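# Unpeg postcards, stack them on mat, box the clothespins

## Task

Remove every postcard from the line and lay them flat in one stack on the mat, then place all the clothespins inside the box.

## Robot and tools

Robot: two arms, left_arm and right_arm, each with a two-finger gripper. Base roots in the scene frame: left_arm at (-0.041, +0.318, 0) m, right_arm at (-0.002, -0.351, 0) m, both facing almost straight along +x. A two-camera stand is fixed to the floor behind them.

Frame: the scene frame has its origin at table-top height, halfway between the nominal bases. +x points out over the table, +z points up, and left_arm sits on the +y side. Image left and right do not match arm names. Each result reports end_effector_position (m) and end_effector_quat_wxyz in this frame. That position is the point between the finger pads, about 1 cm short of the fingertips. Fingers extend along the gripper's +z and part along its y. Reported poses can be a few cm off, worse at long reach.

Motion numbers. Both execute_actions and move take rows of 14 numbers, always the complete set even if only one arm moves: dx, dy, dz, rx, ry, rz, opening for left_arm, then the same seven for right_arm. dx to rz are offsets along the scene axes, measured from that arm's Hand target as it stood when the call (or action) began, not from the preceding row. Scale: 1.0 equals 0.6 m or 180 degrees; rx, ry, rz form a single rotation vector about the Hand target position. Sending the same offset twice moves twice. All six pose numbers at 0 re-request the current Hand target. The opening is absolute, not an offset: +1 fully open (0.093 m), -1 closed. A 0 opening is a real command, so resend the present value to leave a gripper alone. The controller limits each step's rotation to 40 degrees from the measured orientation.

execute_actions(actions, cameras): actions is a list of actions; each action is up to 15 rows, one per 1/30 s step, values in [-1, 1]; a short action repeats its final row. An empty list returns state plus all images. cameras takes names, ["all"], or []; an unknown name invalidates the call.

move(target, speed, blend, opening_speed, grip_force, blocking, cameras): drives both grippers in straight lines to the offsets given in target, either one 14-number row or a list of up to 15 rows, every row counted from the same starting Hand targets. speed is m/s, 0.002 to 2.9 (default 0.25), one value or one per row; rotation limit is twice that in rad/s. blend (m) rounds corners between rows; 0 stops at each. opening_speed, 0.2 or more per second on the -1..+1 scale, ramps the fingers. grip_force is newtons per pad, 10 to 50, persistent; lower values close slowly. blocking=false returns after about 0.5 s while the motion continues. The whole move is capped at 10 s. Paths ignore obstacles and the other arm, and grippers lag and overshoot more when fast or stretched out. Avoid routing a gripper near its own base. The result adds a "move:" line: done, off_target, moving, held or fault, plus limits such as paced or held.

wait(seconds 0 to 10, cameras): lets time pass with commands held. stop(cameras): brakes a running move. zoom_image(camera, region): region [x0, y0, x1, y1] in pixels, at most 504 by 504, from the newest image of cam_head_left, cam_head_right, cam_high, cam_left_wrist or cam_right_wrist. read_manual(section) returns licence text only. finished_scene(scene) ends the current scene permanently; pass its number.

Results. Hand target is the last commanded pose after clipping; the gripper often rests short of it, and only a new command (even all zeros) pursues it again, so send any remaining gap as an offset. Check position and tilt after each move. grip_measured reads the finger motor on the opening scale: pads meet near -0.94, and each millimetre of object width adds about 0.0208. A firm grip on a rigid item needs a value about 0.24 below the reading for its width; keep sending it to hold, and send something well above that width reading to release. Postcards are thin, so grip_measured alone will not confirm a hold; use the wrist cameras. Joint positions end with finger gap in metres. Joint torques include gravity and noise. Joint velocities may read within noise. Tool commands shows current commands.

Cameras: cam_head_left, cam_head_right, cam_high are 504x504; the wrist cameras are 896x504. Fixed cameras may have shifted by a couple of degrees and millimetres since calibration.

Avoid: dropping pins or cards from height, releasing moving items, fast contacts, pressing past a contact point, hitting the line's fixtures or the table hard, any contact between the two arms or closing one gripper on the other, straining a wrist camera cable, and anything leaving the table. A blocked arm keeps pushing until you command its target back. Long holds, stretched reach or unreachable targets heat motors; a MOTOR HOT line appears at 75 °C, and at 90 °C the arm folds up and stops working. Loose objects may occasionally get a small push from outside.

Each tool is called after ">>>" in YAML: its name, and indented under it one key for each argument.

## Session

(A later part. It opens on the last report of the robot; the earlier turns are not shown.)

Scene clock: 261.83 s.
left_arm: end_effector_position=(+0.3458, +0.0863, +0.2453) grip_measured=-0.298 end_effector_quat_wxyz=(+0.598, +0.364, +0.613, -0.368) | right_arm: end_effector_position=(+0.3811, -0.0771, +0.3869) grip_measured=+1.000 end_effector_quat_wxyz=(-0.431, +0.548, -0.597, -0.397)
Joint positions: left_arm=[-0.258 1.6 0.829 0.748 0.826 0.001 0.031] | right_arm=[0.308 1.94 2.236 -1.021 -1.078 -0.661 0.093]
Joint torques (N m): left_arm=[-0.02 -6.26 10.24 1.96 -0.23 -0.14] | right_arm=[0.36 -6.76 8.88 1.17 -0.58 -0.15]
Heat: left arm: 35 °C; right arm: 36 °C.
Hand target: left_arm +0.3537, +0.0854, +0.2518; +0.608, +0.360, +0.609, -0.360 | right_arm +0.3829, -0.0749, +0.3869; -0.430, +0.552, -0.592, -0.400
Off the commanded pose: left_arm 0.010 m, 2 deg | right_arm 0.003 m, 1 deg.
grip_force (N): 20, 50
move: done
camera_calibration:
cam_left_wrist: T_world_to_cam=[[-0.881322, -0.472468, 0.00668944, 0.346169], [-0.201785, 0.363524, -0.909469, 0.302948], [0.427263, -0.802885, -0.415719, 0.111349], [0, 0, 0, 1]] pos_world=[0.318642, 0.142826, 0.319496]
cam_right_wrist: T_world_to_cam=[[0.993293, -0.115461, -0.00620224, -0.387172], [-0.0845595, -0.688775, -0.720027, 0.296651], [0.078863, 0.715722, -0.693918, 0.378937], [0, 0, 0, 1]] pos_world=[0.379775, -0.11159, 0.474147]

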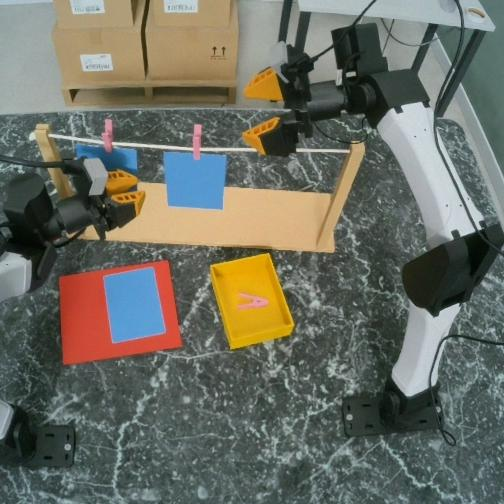

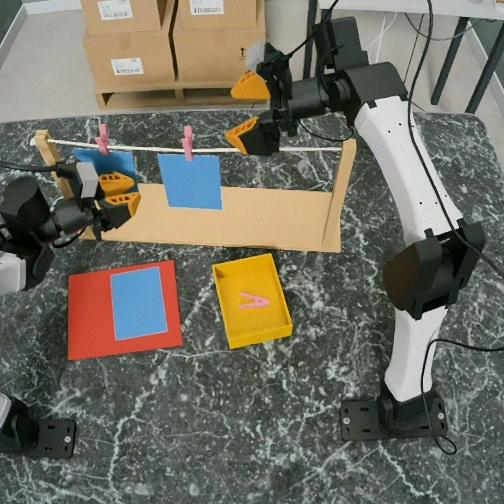

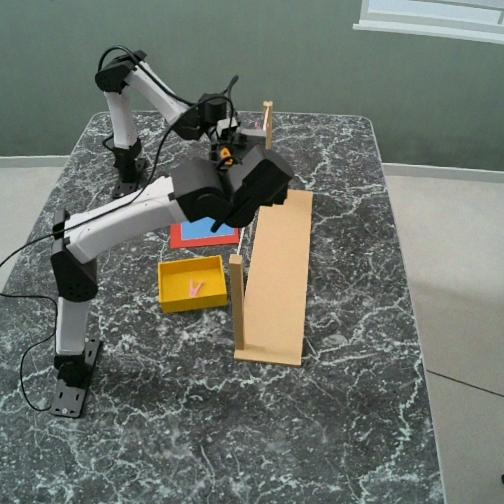

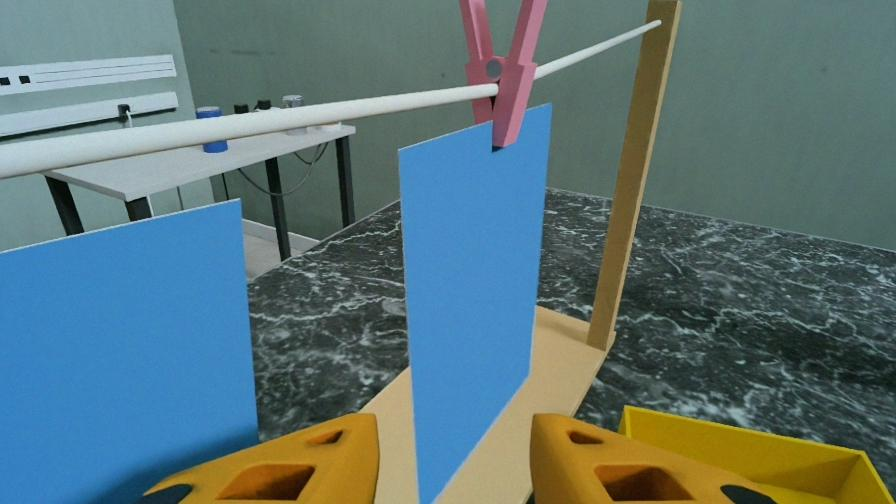

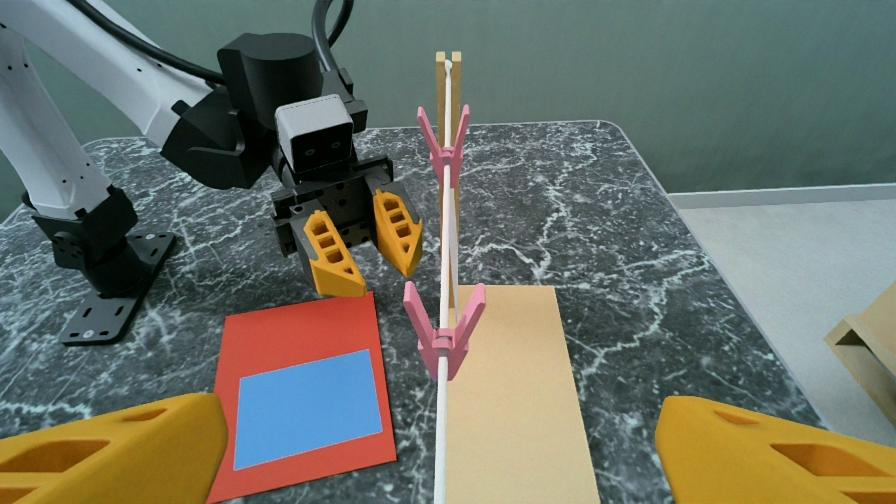

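>>> move:
  target: [0.0765, -0.1295, 0.002, 0, 0, 0, -0.19, 0, 0, 0, 0, 0, 0, 1.0]
  speed: 0.13
  cameras: ["cam_left_wrist", "cam_right_wrist", "cam_head_left"]

Scene clock: 265.17 s.
left_arm: end_effector_position=(+0.3920, +0.0092, +0.2504) grip_measured=-0.192 end_effector_quat_wxyz=(+0.602, +0.366, +0.607, -0.366) | right_arm: end_effector_position=(+0.3811, -0.0771, +0.3869) grip_measured=+1.000 end_effector_quat_wxyz=(-0.431, +0.548, -0.597, -0.397)
Joint positions: left_arm=[-0.419 1.843 1.125 0.711 0.667 0.001 0.036] | right_arm=[0.308 1.94 2.236 -1.021 -1.078 -0.661 0.093]
Joint torques (N m): left_arm=[0.02 -8.72 10.52 1.89 -0.25 -0.14] | right_arm=[0.39 -6.76 8.85 1.15 -0.6 -0.13]
Heat: left arm: 34 °C; right arm: 36 °C.
Hand target: left_arm +0.3996, +0.0077, +0.2531; +0.608, +0.360, +0.609, -0.360 | right_arm +0.3829, -0.0749, +0.3869; -0.430, +0.552, -0.592, -0.400
Off the commanded pose: left_arm 0.008 m, 1 deg | right_arm 0.003 m, 1 deg.
grip_force (N): 20, 50
move: done
camera_calibration:
cam_left_wrist: T_world_to_cam=[[-0.882236, -0.470777, -0.00538218, 0.35368], [-0.186973, 0.360833, -0.913696, 0.340245], [0.432089, -0.805089, -0.406363, 0.0275693], [0, 0, 0, 1]] pos_world=[0.363733, 0.0659286, 0.323987]
cam_right_wrist: T_world_to_cam=[[0.993293, -0.115461, -0.00620224, -0.387172], [-0.0845595, -0.688775, -0.720027, 0.296651], [0.078863, 0.715722, -0.693918, 0.378937], [0, 0, 0, 1]] pos_world=[0.379775, -0.11159, 0.474147]
Images, in order (width x height): cam_head_left 504x504, cam_left_wrist 896x504, cam_right_wrist 896x504.

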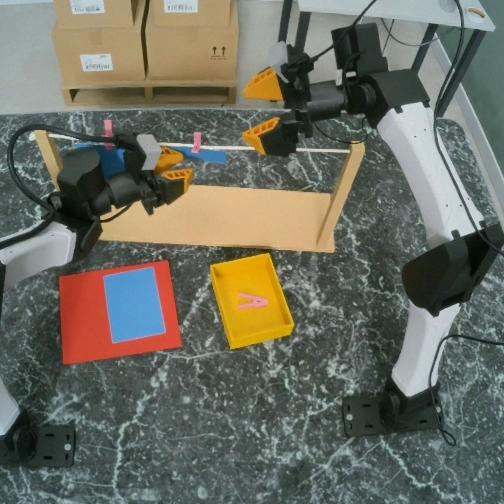

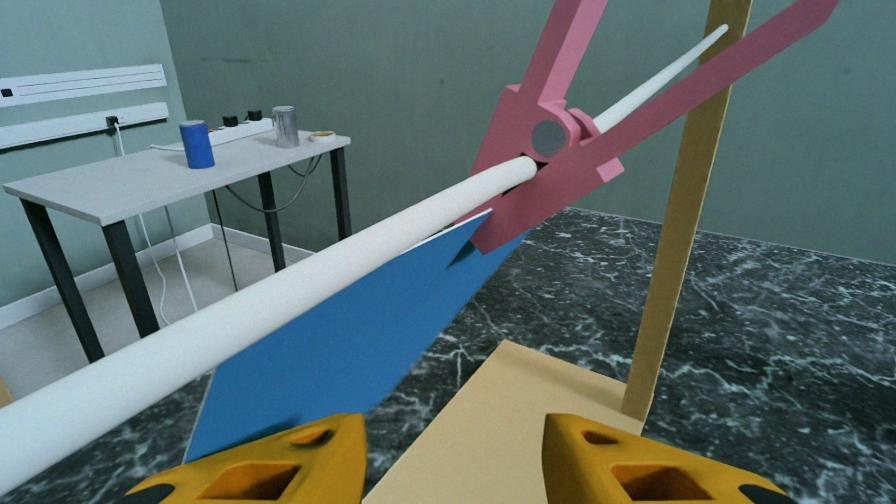

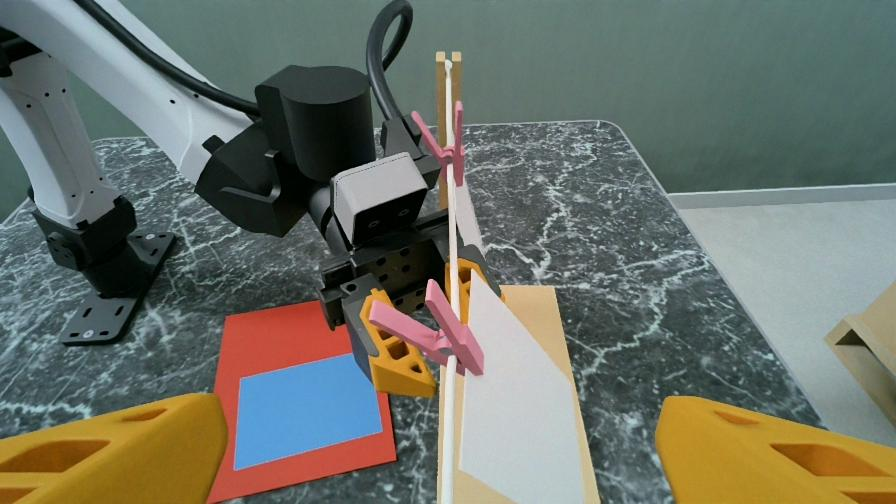

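>>> move:
  target: [-0.0504, 0.096, 0.0, 0, 0, 0, 0.0, 0, 0, 0, 0, 0, 0, 1.0]
  speed: 0.13
  cameras: ["cam_left_wrist", "cam_right_wrist"]

Scene clock: 269.13 s.
left_arm: end_effector_position=(+0.3733, +0.0613, +0.2386) grip_measured=-0.002 end_effector_quat_wxyz=(+0.592, +0.358, +0.624, -0.364) | right_arm: end_effector_position=(+0.3811, -0.0771, +0.3869) grip_measured=+1.000 end_effector_quat_wxyz=(-0.431, +0.548, -0.597, -0.397)
Joint positions: left_arm=[-0.312 1.719 0.951 0.721 0.755 0.001 0.045] | right_arm=[0.308 1.94 2.236 -1.021 -1.078 -0.661 0.093]
Joint torques (N m): left_arm=[0.81 -11.19 6.87 2.15 0.05 -0.12] | right_arm=[0.31 -6.71 8.84 1.15 -0.57 -0.13]
Heat: left arm: 35 °C; right arm: 36 °C.
Hand target: left_arm +0.3692, +0.0652, +0.2531; +0.608, +0.360, +0.609, -0.360 | right_arm +0.3829, -0.0749, +0.3869; -0.430, +0.552, -0.592, -0.400
Off the commanded pose: left_arm 0.015 m, 3 deg | right_arm 0.003 m, 1 deg.
grip_force (N): 20, 50
move: off_target (left_arm)
camera_calibration:
cam_left_wrist: T_world_to_cam=[[-0.873177, -0.486919, 0.0217084, 0.3528], [-0.227625, 0.368001, -0.901533, 0.319038], [0.430985, -0.79214, -0.432165, 0.0785709], [0, 0, 0, 1]] pos_world=[0.346816, 0.116618, 0.31392]
cam_right_wrist: T_world_to_cam=[[0.993293, -0.115461, -0.00620224, -0.387172], [-0.0845595, -0.688775, -0.720027, 0.296651], [0.078863, 0.715722, -0.693918, 0.378937], [0, 0, 0, 1]] pos_world=[0.379775, -0.11159, 0.474147]
Images, in order (width x height): cam_left_wrist 896x504, cam_right_wrist 896x504.

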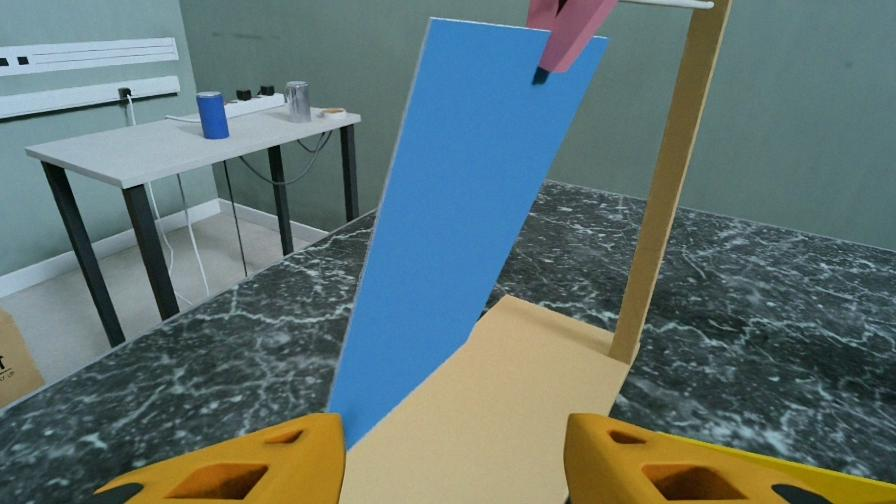

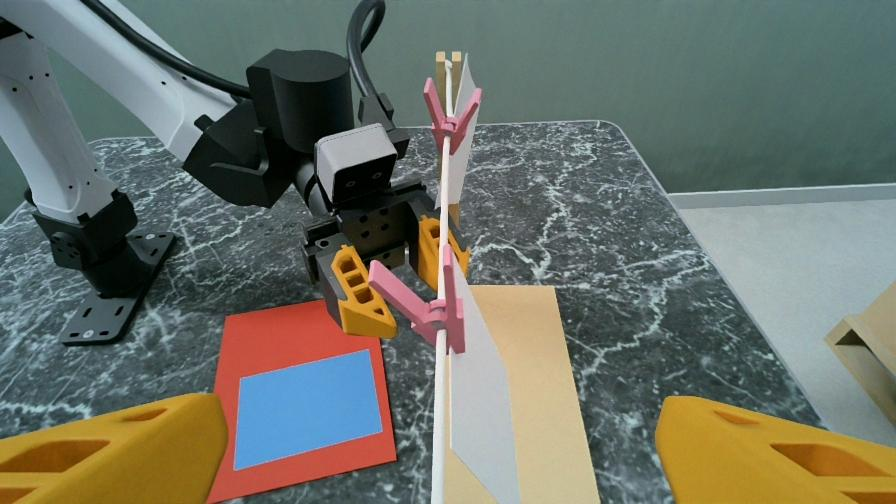

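>>> execute_actions:
  actions: []
  cameras: ["cam_high", "cam_head_left", "cam_left_wrist", "cam_right_wrist"]

>>> zoom_image:
  camera: "cam_high"
  region: [180, 80, 320, 220]

>>> zoom_image:
  camera: "cam_right_wrist"
  region: [290, 40, 540, 290]

Scene clock: 272.50 s.
left_arm: end_effector_position=(+0.3732, +0.0612, +0.2387) grip_measured=-0.002 end_effector_quat_wxyz=(+0.592, +0.358, +0.623, -0.364) | right_arm: end_effector_position=(+0.3811, -0.0771, +0.3869) grip_measured=+1.000 end_effector_quat_wxyz=(-0.431, +0.548, -0.597, -0.397)
Joint positions: left_arm=[-0.312 1.719 0.951 0.722 0.755 0.001 0.045] | right_arm=[0.308 1.94 2.236 -1.021 -1.078 -0.661 0.093]
Joint velocities: within noise
Joint torques (N m): left_arm=[0.81 -11.19 6.87 2.15 0.05 -0.12] | right_arm=[0.35 -6.83 8.92 1.18 -0.58 -0.13]
Heat: left arm: 35 °C; right arm: 36 °C.
Hand target: left_arm +0.3692, +0.0652, +0.2531; +0.608, +0.360, +0.609, -0.360 | right_arm +0.3829, -0.0749, +0.3869; -0.430, +0.552, -0.592, -0.400
Tool commands: left_gripper/opening=+0.0 right_gripper/opening=+1.0
Off the commanded pose: left_arm 0.015 m, 3 deg | right_arm 0.003 m, 1 deg.
grip_force (N): 20, 50
camera_calibration:
cam_left_wrist: T_world_to_cam=[[-0.873368, -0.486584, 0.0215602, 0.352787], [-0.227236, 0.367912, -0.901668, 0.318932], [0.430805, -0.792387, -0.431892, 0.0786189], [0, 0, 0, 1]] pos_world=[0.346716, 0.116618, 0.313919]
cam_right_wrist: T_world_to_cam=[[0.993293, -0.115461, -0.00620224, -0.387172], [-0.0845595, -0.688775, -0.720027, 0.296651], [0.078863, 0.715722, -0.693918, 0.378937], [0, 0, 0, 1]] pos_world=[0.379775, -0.11159, 0.474147]
Images, in order (width x height): cam_head_left 504x504, cam_high 504x504, cam_left_wrist 896x504, cam_right_wrist 896x504.

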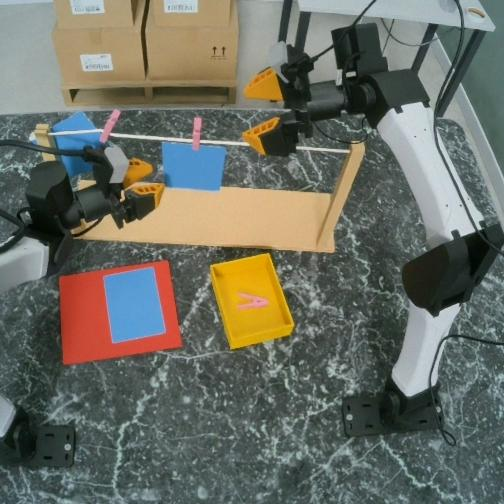

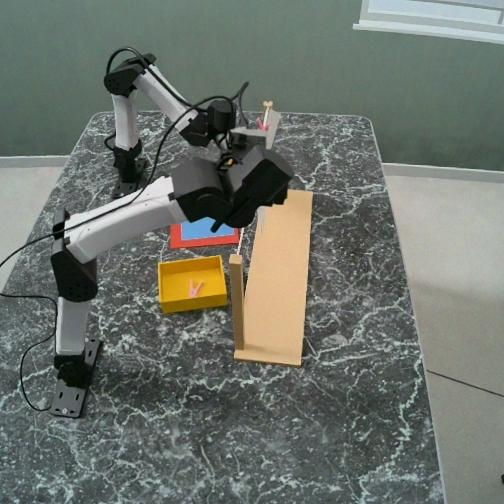

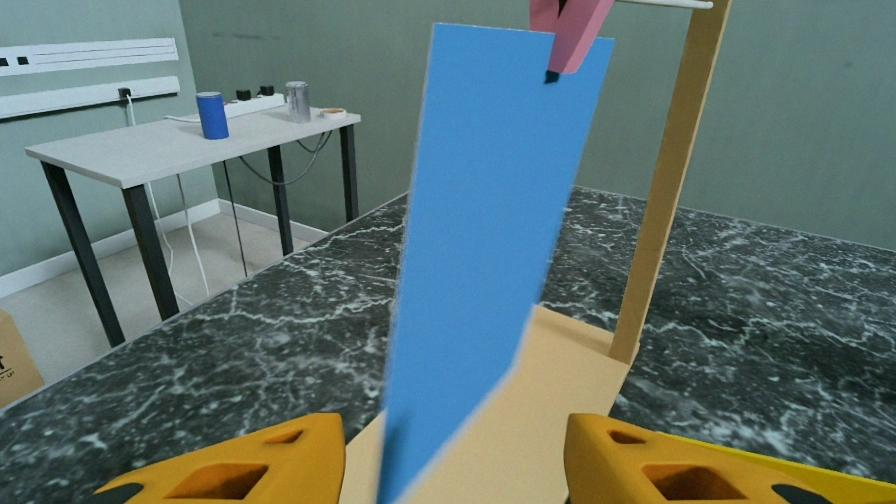

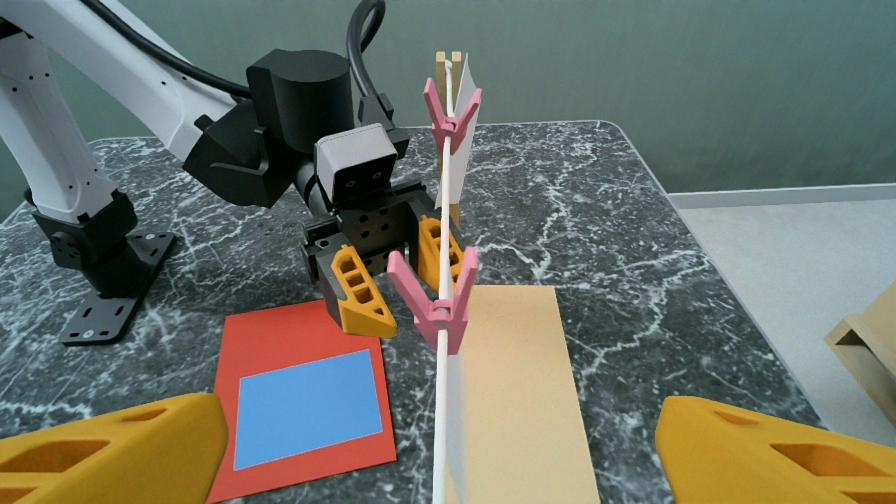

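Scaled by 3.600 from the camera's 504x504 image, which has a finer 720x720 frame.

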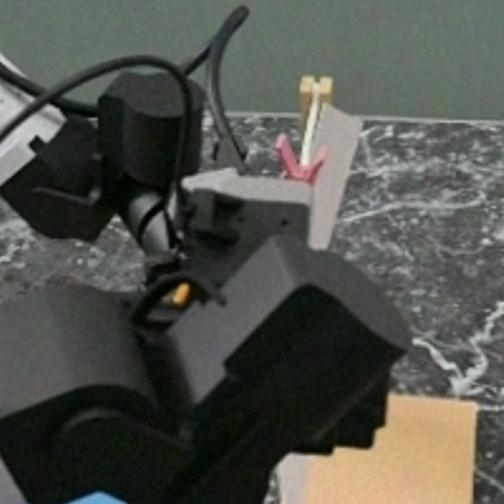

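Scaled by 2.016 from the camera's 896x504 image, which has a finer 1280x720 frame.

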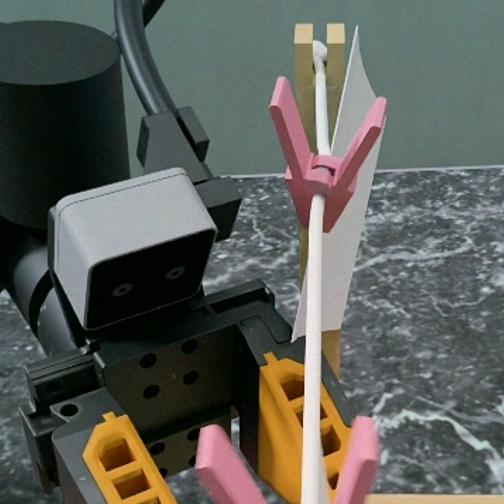

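>>> move:
  target: [-0.08, -0.025, 0.0, 0, 0, 0, -0.1, 0, 0, 0, 0, 0, 0, 1.0]
  speed: 0.1
  cameras: ["cam_left_wrist", "cam_right_wrist", "cam_head_left"]

Scene clock: 278.17 s.
left_arm: end_effector_position=(+0.3230, +0.0479, +0.2470) grip_measured=-0.098 end_effector_quat_wxyz=(+0.597, +0.365, +0.612, -0.367) | right_arm: end_effector_position=(+0.3811, -0.0771, +0.3869) grip_measured=+1.000 end_effector_quat_wxyz=(-0.431, +0.548, -0.597, -0.397)
Joint positions: left_arm=[-0.397 1.562 0.799 0.741 0.688 0.001 0.041] | right_arm=[0.308 1.94 2.236 -1.021 -1.078 -0.661 0.093]
Joint torques (N m): left_arm=[-0.1 -8.99 6.6 2.05 -0.25 -0.13] | right_arm=[0.31 -6.79 9.01 1.16 -0.58 -0.13]
Heat: left arm: 36 °C; right arm: 36 °C.
Hand target: left_arm +0.3212, +0.0502, +0.2531; +0.608, +0.361, +0.609, -0.360 | right_arm +0.3829, -0.0749, +0.3869; -0.430, +0.552, -0.592, -0.400
Off the commanded pose: left_arm 0.007 m, 2 deg | right_arm 0.003 m, 1 deg.
grip_force (N): 20, 50
move: done
camera_calibration:
cam_left_wrist: T_world_to_cam=[[-0.881925, -0.47137, 0.00432326, 0.308563], [-0.200088, 0.366025, -0.90884, 0.313039], [0.426817, -0.802394, -0.417122, 0.0914219], [0, 0, 0, 1]] pos_world=[0.295744, 0.104223, 0.321303]
cam_right_wrist: T_world_to_cam=[[0.993293, -0.115461, -0.00620224, -0.387172], [-0.0845595, -0.688775, -0.720027, 0.296651], [0.078863, 0.715722, -0.693918, 0.378937], [0, 0, 0, 1]] pos_world=[0.379775, -0.11159, 0.474147]
Images, in order (width x height): cam_head_left 504x504, cam_left_wrist 896x504, cam_right_wrist 896x504.

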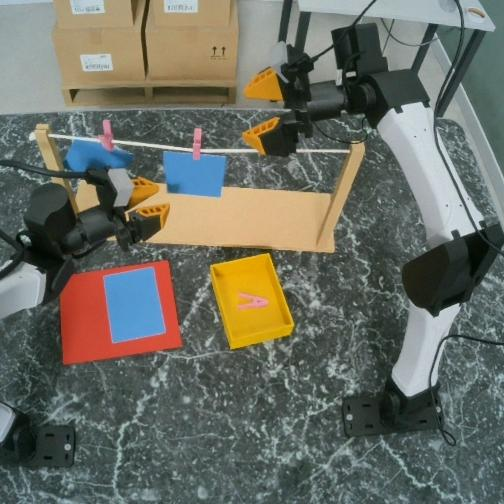

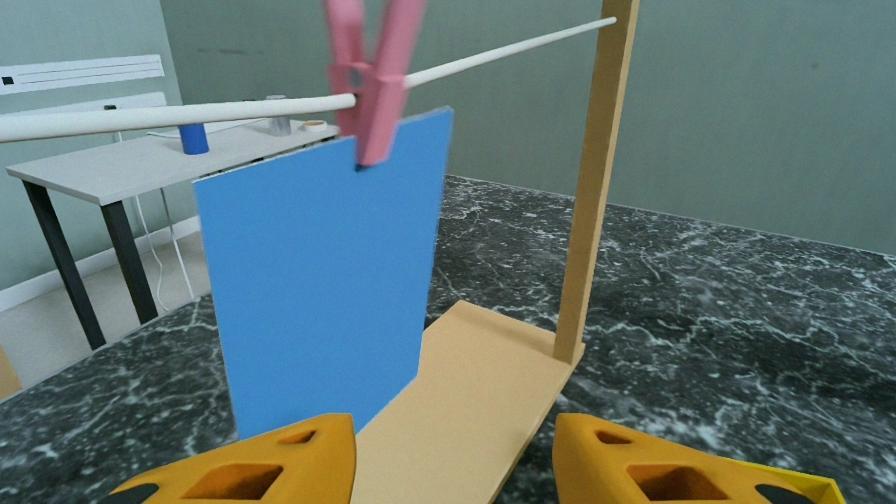

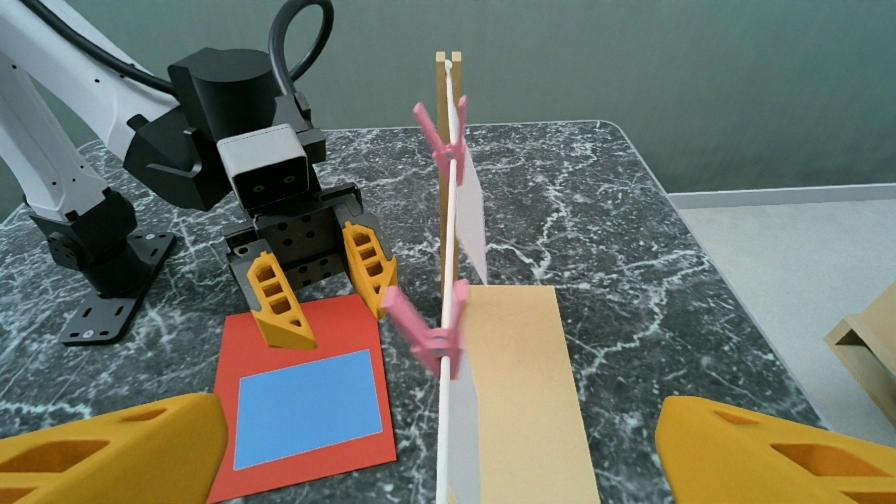

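>>> wait:
  seconds: 2.0
  cameras: ["cam_left_wrist", "cam_right_wrist"]

Scene clock: 280.33 s.
left_arm: end_effector_position=(+0.3231, +0.0479, +0.2470) grip_measured=-0.098 end_effector_quat_wxyz=(+0.597, +0.365, +0.613, -0.367) | right_arm: end_effector_position=(+0.3811, -0.0771, +0.3869) grip_measured=+1.000 end_effector_quat_wxyz=(-0.431, +0.548, -0.597, -0.397)
Joint positions: left_arm=[-0.397 1.562 0.799 0.741 0.687 0.001 0.041] | right_arm=[0.308 1.94 2.236 -1.021 -1.078 -0.661 0.093]
Joint torques (N m): left_arm=[-0.05 -8.96 6.63 2.05 -0.22 -0.13] | right_arm=[0.38 -6.76 9.01 1.18 -0.58 -0.15]
Heat: left arm: 36 °C; right arm: 36 °C.
Hand target: left_arm +0.3212, +0.0502, +0.2531; +0.608, +0.360, +0.609, -0.360 | right_arm +0.3829, -0.0749, +0.3869; -0.430, +0.552, -0.592, -0.400
Tool commands: left_gripper/opening=-0.1 right_gripper/opening=+1.0
Off the commanded pose: left_arm 0.007 m, 2 deg | right_arm 0.003 m, 1 deg.
grip_force (N): 20, 50
wait: 2.00 s; at rest from the start
camera_calibration:
cam_left_wrist: T_world_to_cam=[[-0.881519, -0.472129, 0.00425586, 0.308629], [-0.200353, 0.365889, -0.908837, 0.31315], [0.427531, -0.80201, -0.41713, 0.0911318], [0, 0, 0, 1]] pos_world=[0.295842, 0.104223, 0.321303]
cam_right_wrist: T_world_to_cam=[[0.993293, -0.115461, -0.00620224, -0.387172], [-0.0845595, -0.688775, -0.720027, 0.296651], [0.078863, 0.715722, -0.693918, 0.378937], [0, 0, 0, 1]] pos_world=[0.379775, -0.11159, 0.474147]
Images, in order (width x height): cam_left_wrist 896x504, cam_right_wrist 896x504.

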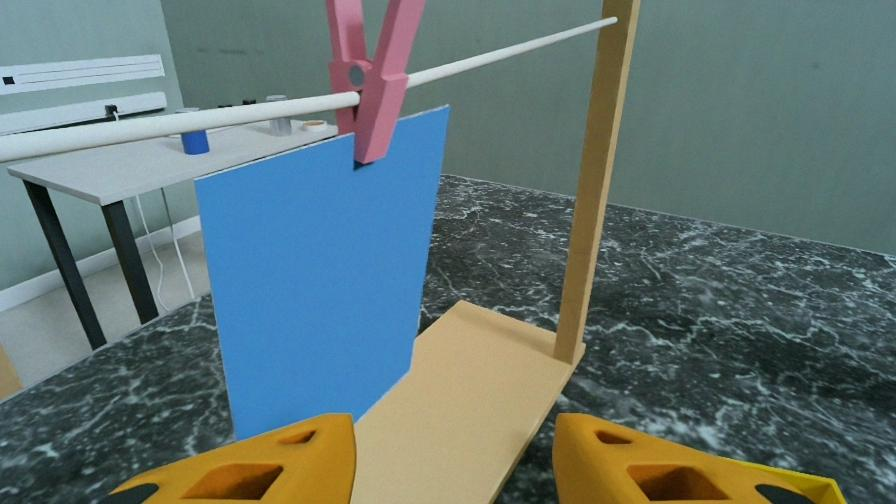

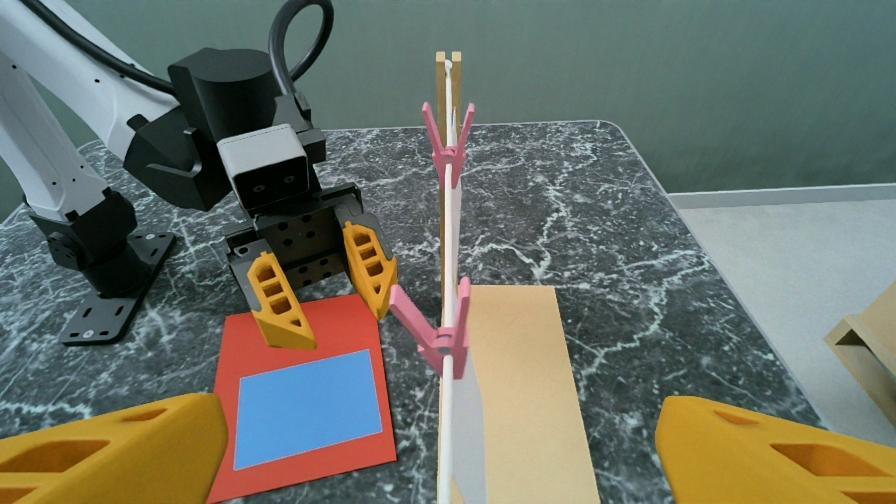

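>>> move:
  target: [0.0538, 0.0268, 0.0, 0, 0, 0.0389, -0.15, 0, 0, 0, 0, 0, 0, 1.0]
  speed: 0.1
  cameras: ["cam_left_wrist", "cam_right_wrist", "cam_head_left"]

Scene clock: 282.00 s.
left_arm: end_effector_position=(+0.3442, +0.0647, +0.2454) grip_measured=-0.148 end_effector_quat_wxyz=(+0.616, +0.330, +0.633, -0.332) | right_arm: end_effector_position=(+0.3811, -0.0771, +0.3869) grip_measured=+1.000 end_effector_quat_wxyz=(-0.431, +0.548, -0.597, -0.397)
Joint positions: left_arm=[-0.371 1.57 0.803 0.742 0.599 0.001 0.038] | right_arm=[0.308 1.94 2.236 -1.021 -1.078 -0.661 0.093]
Joint torques (N m): left_arm=[0.66 -6.12 10.39 2.1 -0.22 -0.13] | right_arm=[0.36 -6.69 9.01 1.15 -0.57 -0.14]
Heat: left arm: 36 °C; right arm: 36 °C.
Hand target: left_arm +0.3535, +0.0663, +0.2532; +0.629, +0.323, +0.630, -0.322 | right_arm +0.3829, -0.0749, +0.3869; -0.430, +0.552, -0.592, -0.400
Off the commanded pose: left_arm 0.012 m, 2 deg | right_arm 0.003 m, 1 deg.
grip_force (N): 20, 50
move: off_target (left_arm)
camera_calibration:
cam_left_wrist: T_world_to_cam=[[-0.822081, -0.569355, 0.00420059, 0.320884], [-0.24239, 0.343287, -0.907415, 0.325338], [0.515199, -0.746986, -0.420216, 0.0619749], [0, 0, 0, 1]] pos_world=[0.310722, 0.117307, 0.319911]
cam_right_wrist: T_world_to_cam=[[0.993293, -0.115461, -0.00620224, -0.387172], [-0.0845595, -0.688775, -0.720027, 0.296651], [0.078863, 0.715722, -0.693918, 0.378937], [0, 0, 0, 1]] pos_world=[0.379775, -0.11159, 0.474147]
Images, in order (width x height): cam_head_left 504x504, cam_left_wrist 896x504, cam_right_wrist 896x504.

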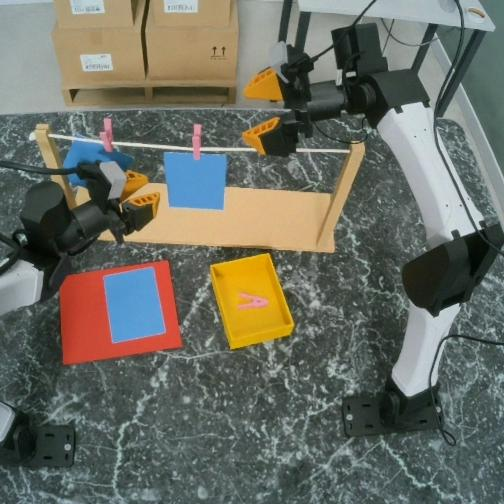

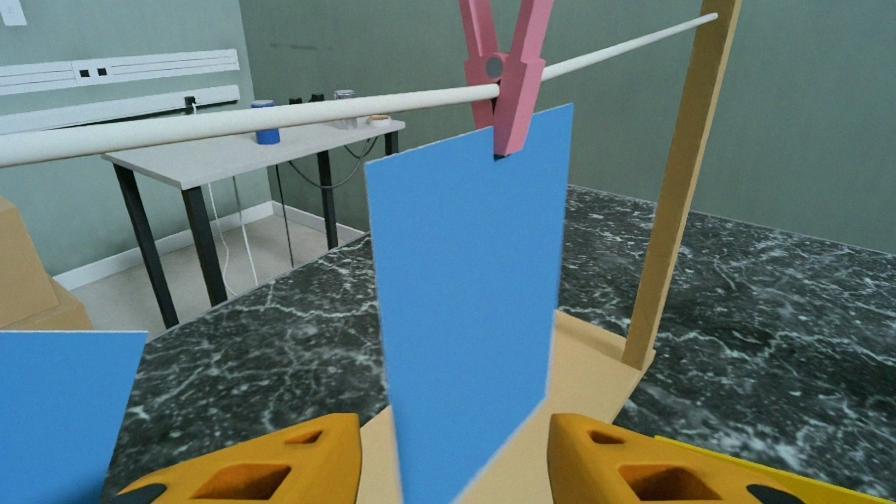

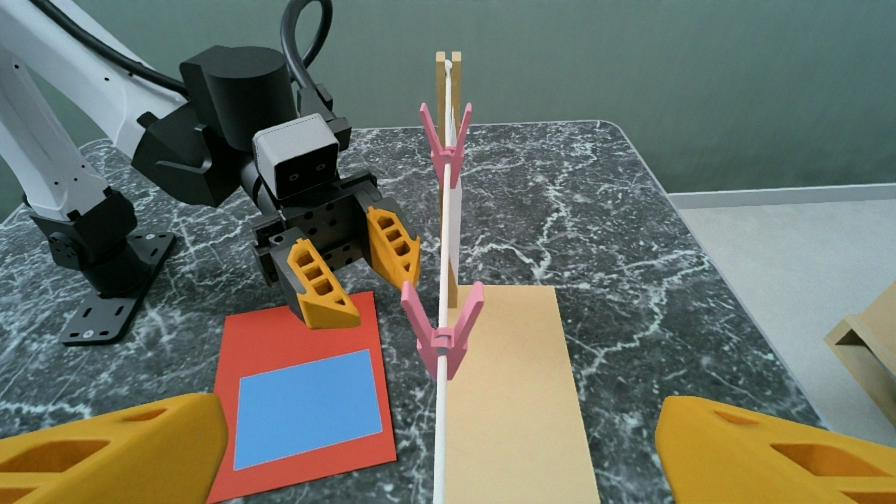

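>>> move:
  target:
    - [0.0155, 0.0093, 0.0, 0, 0, 0, -0.11, 0, 0, 0, 0, 0, 0, 1.0]
  speed: 0.1
  cameras: ["cam_left_wrist"]

Scene clock: 285.40 s.
left_arm: end_effector_position=(+0.3573, +0.0726, +0.2456) grip_measured=-0.112 end_effector_quat_wxyz=(+0.621, +0.322, +0.638, -0.323) | right_arm: end_effector_position=(+0.3811, -0.0771, +0.3869) grip_measured=+1.000 end_effector_quat_wxyz=(-0.431, +0.548, -0.597, -0.397)
Joint positions: left_arm=[-0.345 1.596 0.83 0.742 0.598 0.001 0.04] | right_arm=[0.308 1.94 2.236 -1.021 -1.078 -0.661 0.093]
Joint torques (N m): left_arm=[0.61 -6.37 10.4 2.09 0.04 -0.14] | right_arm=[0.27 -6.71 8.91 1.16 -0.57 -0.13]
Heat: left arm: 36 °C; right arm: 36 °C.
Hand target: left_arm +0.3628, +0.0718, +0.2531; +0.629, +0.323, +0.630, -0.322 | right_arm +0.3829, -0.0749, +0.3869; -0.430, +0.552, -0.592, -0.400
Off the commanded pose: left_arm 0.009 m, 1 deg | right_arm 0.003 m, 1 deg.
grip_force (N): 20, 50
move: done
camera_calibration:
cam_left_wrist: T_world_to_cam=[[-0.806382, -0.591383, 0.00375863, 0.332319], [-0.25092, 0.336374, -0.907685, 0.329656], [0.535525, -0.732884, -0.419636, 0.0527491], [0, 0, 0, 1]] pos_world=[0.322445, 0.124299, 0.32011]
Images, in order (width x height): cam_left_wrist 896x504.

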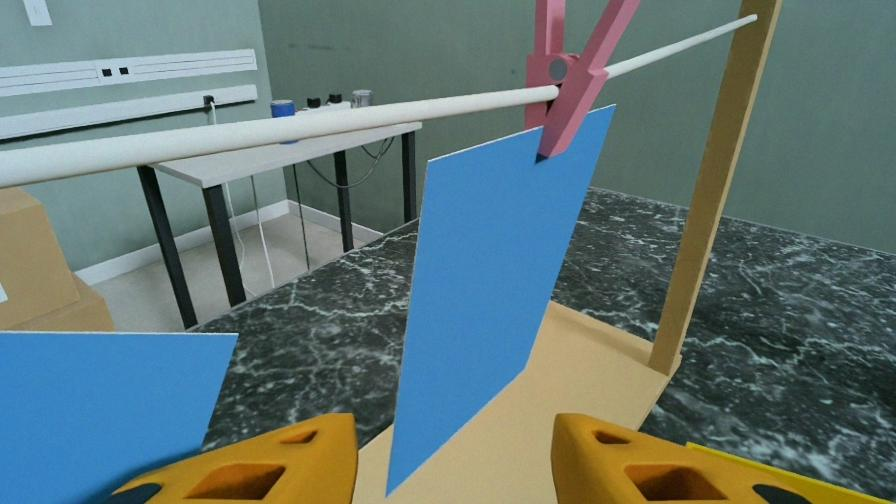

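>>> wait:
  seconds: 0.5
  cameras: ["cam_left_wrist"]

Scene clock: 287.03 s.
left_arm: end_effector_position=(+0.3573, +0.0726, +0.2456) grip_measured=-0.112 end_effector_quat_wxyz=(+0.621, +0.322, +0.638, -0.323) | right_arm: end_effector_position=(+0.3811, -0.0771, +0.3869) grip_measured=+1.000 end_effector_quat_wxyz=(-0.431, +0.548, -0.597, -0.397)
Joint positions: left_arm=[-0.345 1.596 0.83 0.742 0.598 0.001 0.04] | right_arm=[0.308 1.94 2.236 -1.021 -1.078 -0.661 0.093]
Joint torques (N m): left_arm=[0.65 -6.32 10.36 2.08 0.04 -0.12] | right_arm=[0.31 -6.74 8.95 1.16 -0.6 -0.14]
Heat: left arm: 36 °C; right arm: 36 °C.
Hand target: left_arm +0.3628, +0.0718, +0.2531; +0.629, +0.323, +0.630, -0.322 | right_arm +0.3829, -0.0749, +0.3869; -0.430, +0.552, -0.592, -0.400
Tool commands: left_gripper/opening=-0.11 right_gripper/opening=+1.0
Off the commanded pose: left_arm 0.009 m, 1 deg | right_arm 0.003 m, 1 deg.
grip_force (N): 20, 50
wait: 0.50 s; at rest from the start
camera_calibration:
cam_left_wrist: T_world_to_cam=[[-0.806382, -0.591383, 0.00375863, 0.332319], [-0.25092, 0.336374, -0.907685, 0.329656], [0.535525, -0.732884, -0.419636, 0.0527491], [0, 0, 0, 1]] pos_world=[0.322445, 0.124299, 0.32011]
Images, in order (width x height): cam_left_wrist 896x504.

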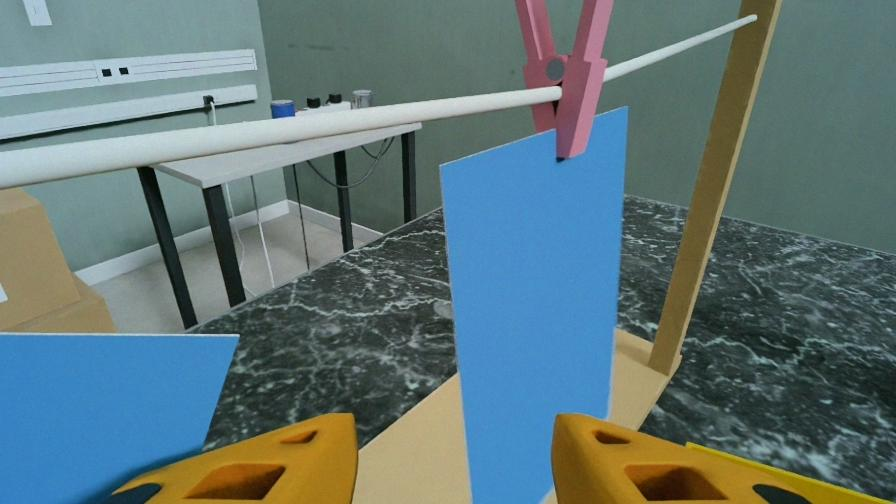

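>>> move:
  target:
    - [0.0438, -0.0609, 0.0, 0, 0, 0, -0.11, 0, 0, 0, 0, 0, 0, 1.0]
    - [0.0554, -0.0999, 0.0, 0, 0, 0, -0.11, 0, 0, 0, 0, 0, 0, 1.0]
  speed: 0.12
  blend: [0.01, 0.0]
  cameras: ["cam_left_wrist", "cam_right_wrist"]

Scene clock: 289.93 s.
left_arm: end_effector_position=(+0.3883, +0.0125, +0.2504) grip_measured=-0.112 end_effector_quat_wxyz=(+0.624, +0.330, +0.627, -0.329) | right_arm: end_effector_position=(+0.3811, -0.0771, +0.3869) grip_measured=+1.000 end_effector_quat_wxyz=(-0.431, +0.548, -0.597, -0.397)
Joint positions: left_arm=[-0.459 1.788 1.054 0.729 0.506 0.001 0.04] | right_arm=[0.308 1.94 2.236 -1.021 -1.078 -0.661 0.093]
Joint torques (N m): left_arm=[0.23 -8.21 10.52 1.95 -0.26 -0.14] | right_arm=[0.31 -6.69 8.94 1.17 -0.56 -0.15]
Heat: left arm: 36 °C; right arm: 36 °C.
Hand target: left_arm +0.3962, +0.0120, +0.2531; +0.629, +0.323, +0.630, -0.322 | right_arm +0.3829, -0.0749, +0.3869; -0.430, +0.552, -0.592, -0.400
Off the commanded pose: left_arm 0.008 m, 1 deg | right_arm 0.003 m, 1 deg.
grip_force (N): 20, 50
move: done
camera_calibration:
cam_left_wrist: T_world_to_cam=[[-0.819482, -0.573065, -0.00683669, 0.329275], [-0.22754, 0.336285, -0.913859, 0.354437], [0.525999, -0.747335, -0.405975, -0.00534181], [0, 0, 0, 1]] pos_world=[0.353293, 0.0655118, 0.323988]
cam_right_wrist: T_world_to_cam=[[0.993293, -0.115461, -0.00620224, -0.387172], [-0.0845595, -0.688775, -0.720027, 0.296651], [0.078863, 0.715722, -0.693918, 0.378937], [0, 0, 0, 1]] pos_world=[0.379775, -0.11159, 0.474147]
Images, in order (width x height): cam_left_wrist 896x504, cam_right_wrist 896x504.

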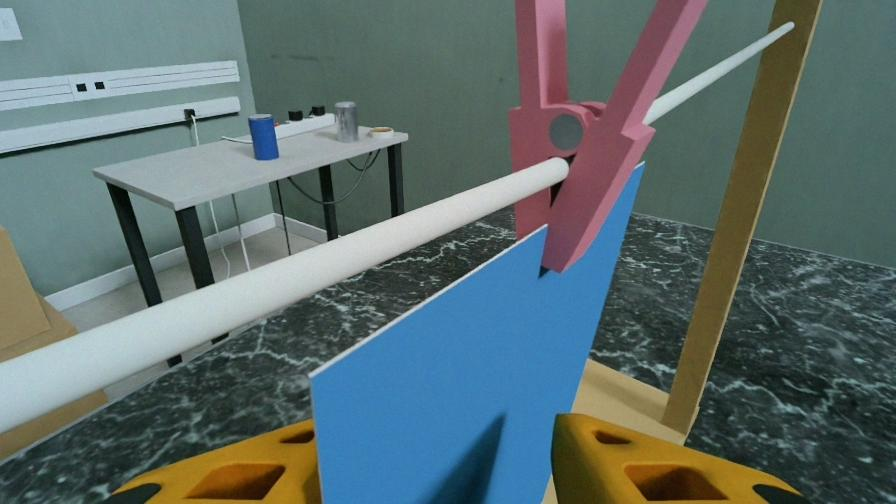

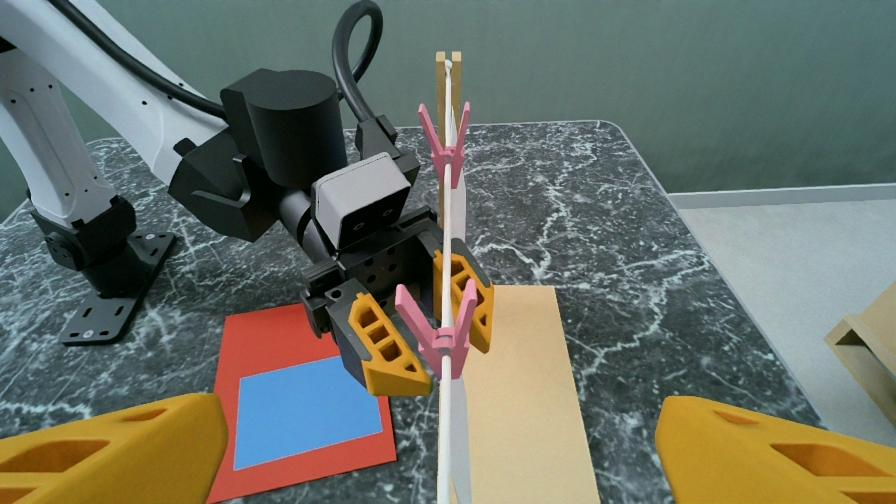

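>>> move:
  target: [-0.0467, -0.01, 0.0, 0, 0, 0, -1.0, 0, 0, 0, 0, 0, 0, 1.0]
  speed: 0.013
  grip_force: [20, 50]
  cameras: ["cam_left_wrist", "cam_right_wrist", "cam_head_left"]

Scene clock: 295.53 s.
left_arm: end_effector_position=(+0.3714, +0.0028, +0.2442) grip_measured=-0.981 end_effector_quat_wxyz=(+0.620, +0.328, +0.633, -0.327) | right_arm: end_effector_position=(+0.3811, -0.0771, +0.3869) grip_measured=+1.000 end_effector_quat_wxyz=(-0.431, +0.548, -0.597, -0.397)
Joint positions: left_arm=[-0.506 1.758 1.001 0.739 0.454 0.001 0] | right_arm=[0.308 1.94 2.236 -1.021 -1.078 -0.661 0.093]
Joint torques (N m): left_arm=[-0.13 -11.59 6.67 2.04 -0.23 -0.14] | right_arm=[0.34 -6.69 9.02 1.17 -0.58 -0.13]
Heat: left arm: 37 °C; right arm: 36 °C.
Hand target: left_arm +0.3681, +0.0060, +0.2531; +0.629, +0.323, +0.630, -0.322 | right_arm +0.3829, -0.0749, +0.3869; -0.430, +0.552, -0.592, -0.400
Off the commanded pose: left_arm 0.010 m, 1 deg | right_arm 0.003 m, 1 deg.
grip_force (N): 20, 50
move: done
camera_calibration:
cam_left_wrist: T_world_to_cam=[[-0.816656, -0.577121, -0.0018563, 0.307597], [-0.238836, 0.340889, -0.909259, 0.351216], [0.525385, -0.742109, -0.416227, -0.00362504], [0, 0, 0, 1]] pos_world=[0.336988, 0.0551045, 0.318409]
cam_right_wrist: T_world_to_cam=[[0.993293, -0.115461, -0.00620224, -0.387172], [-0.0845595, -0.688775, -0.720027, 0.296651], [0.078863, 0.715722, -0.693918, 0.378937], [0, 0, 0, 1]] pos_world=[0.379775, -0.11159, 0.474147]
Images, in order (width x height): cam_head_left 504x504, cam_left_wrist 896x504, cam_right_wrist 896x504.

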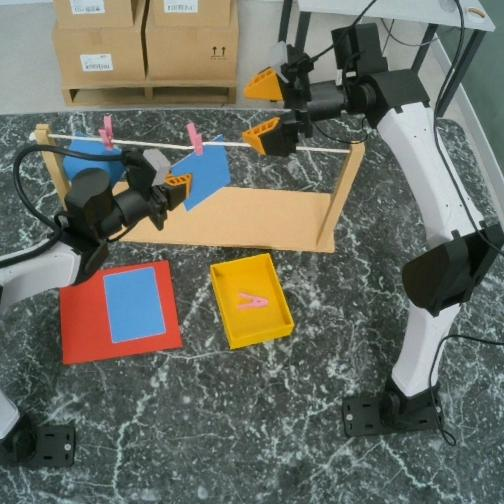

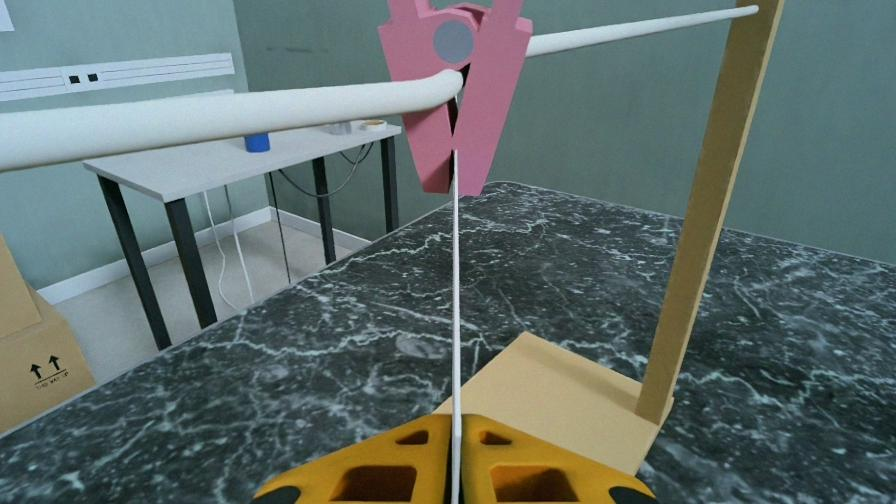

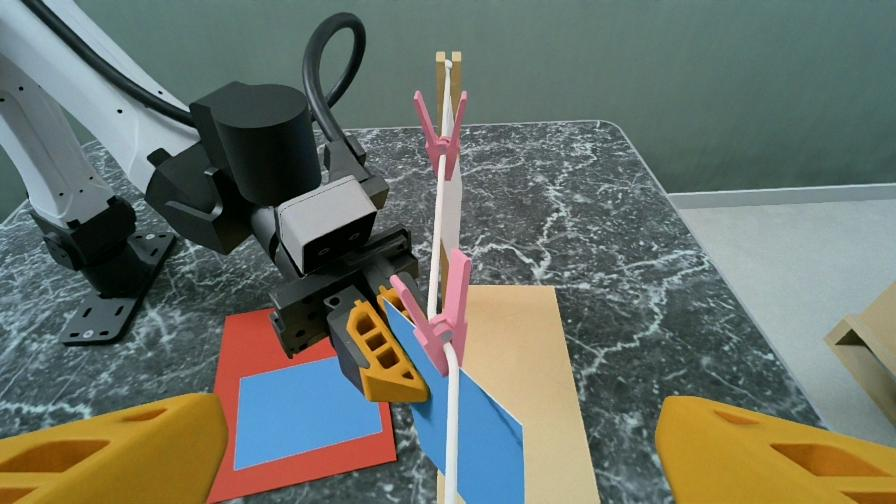

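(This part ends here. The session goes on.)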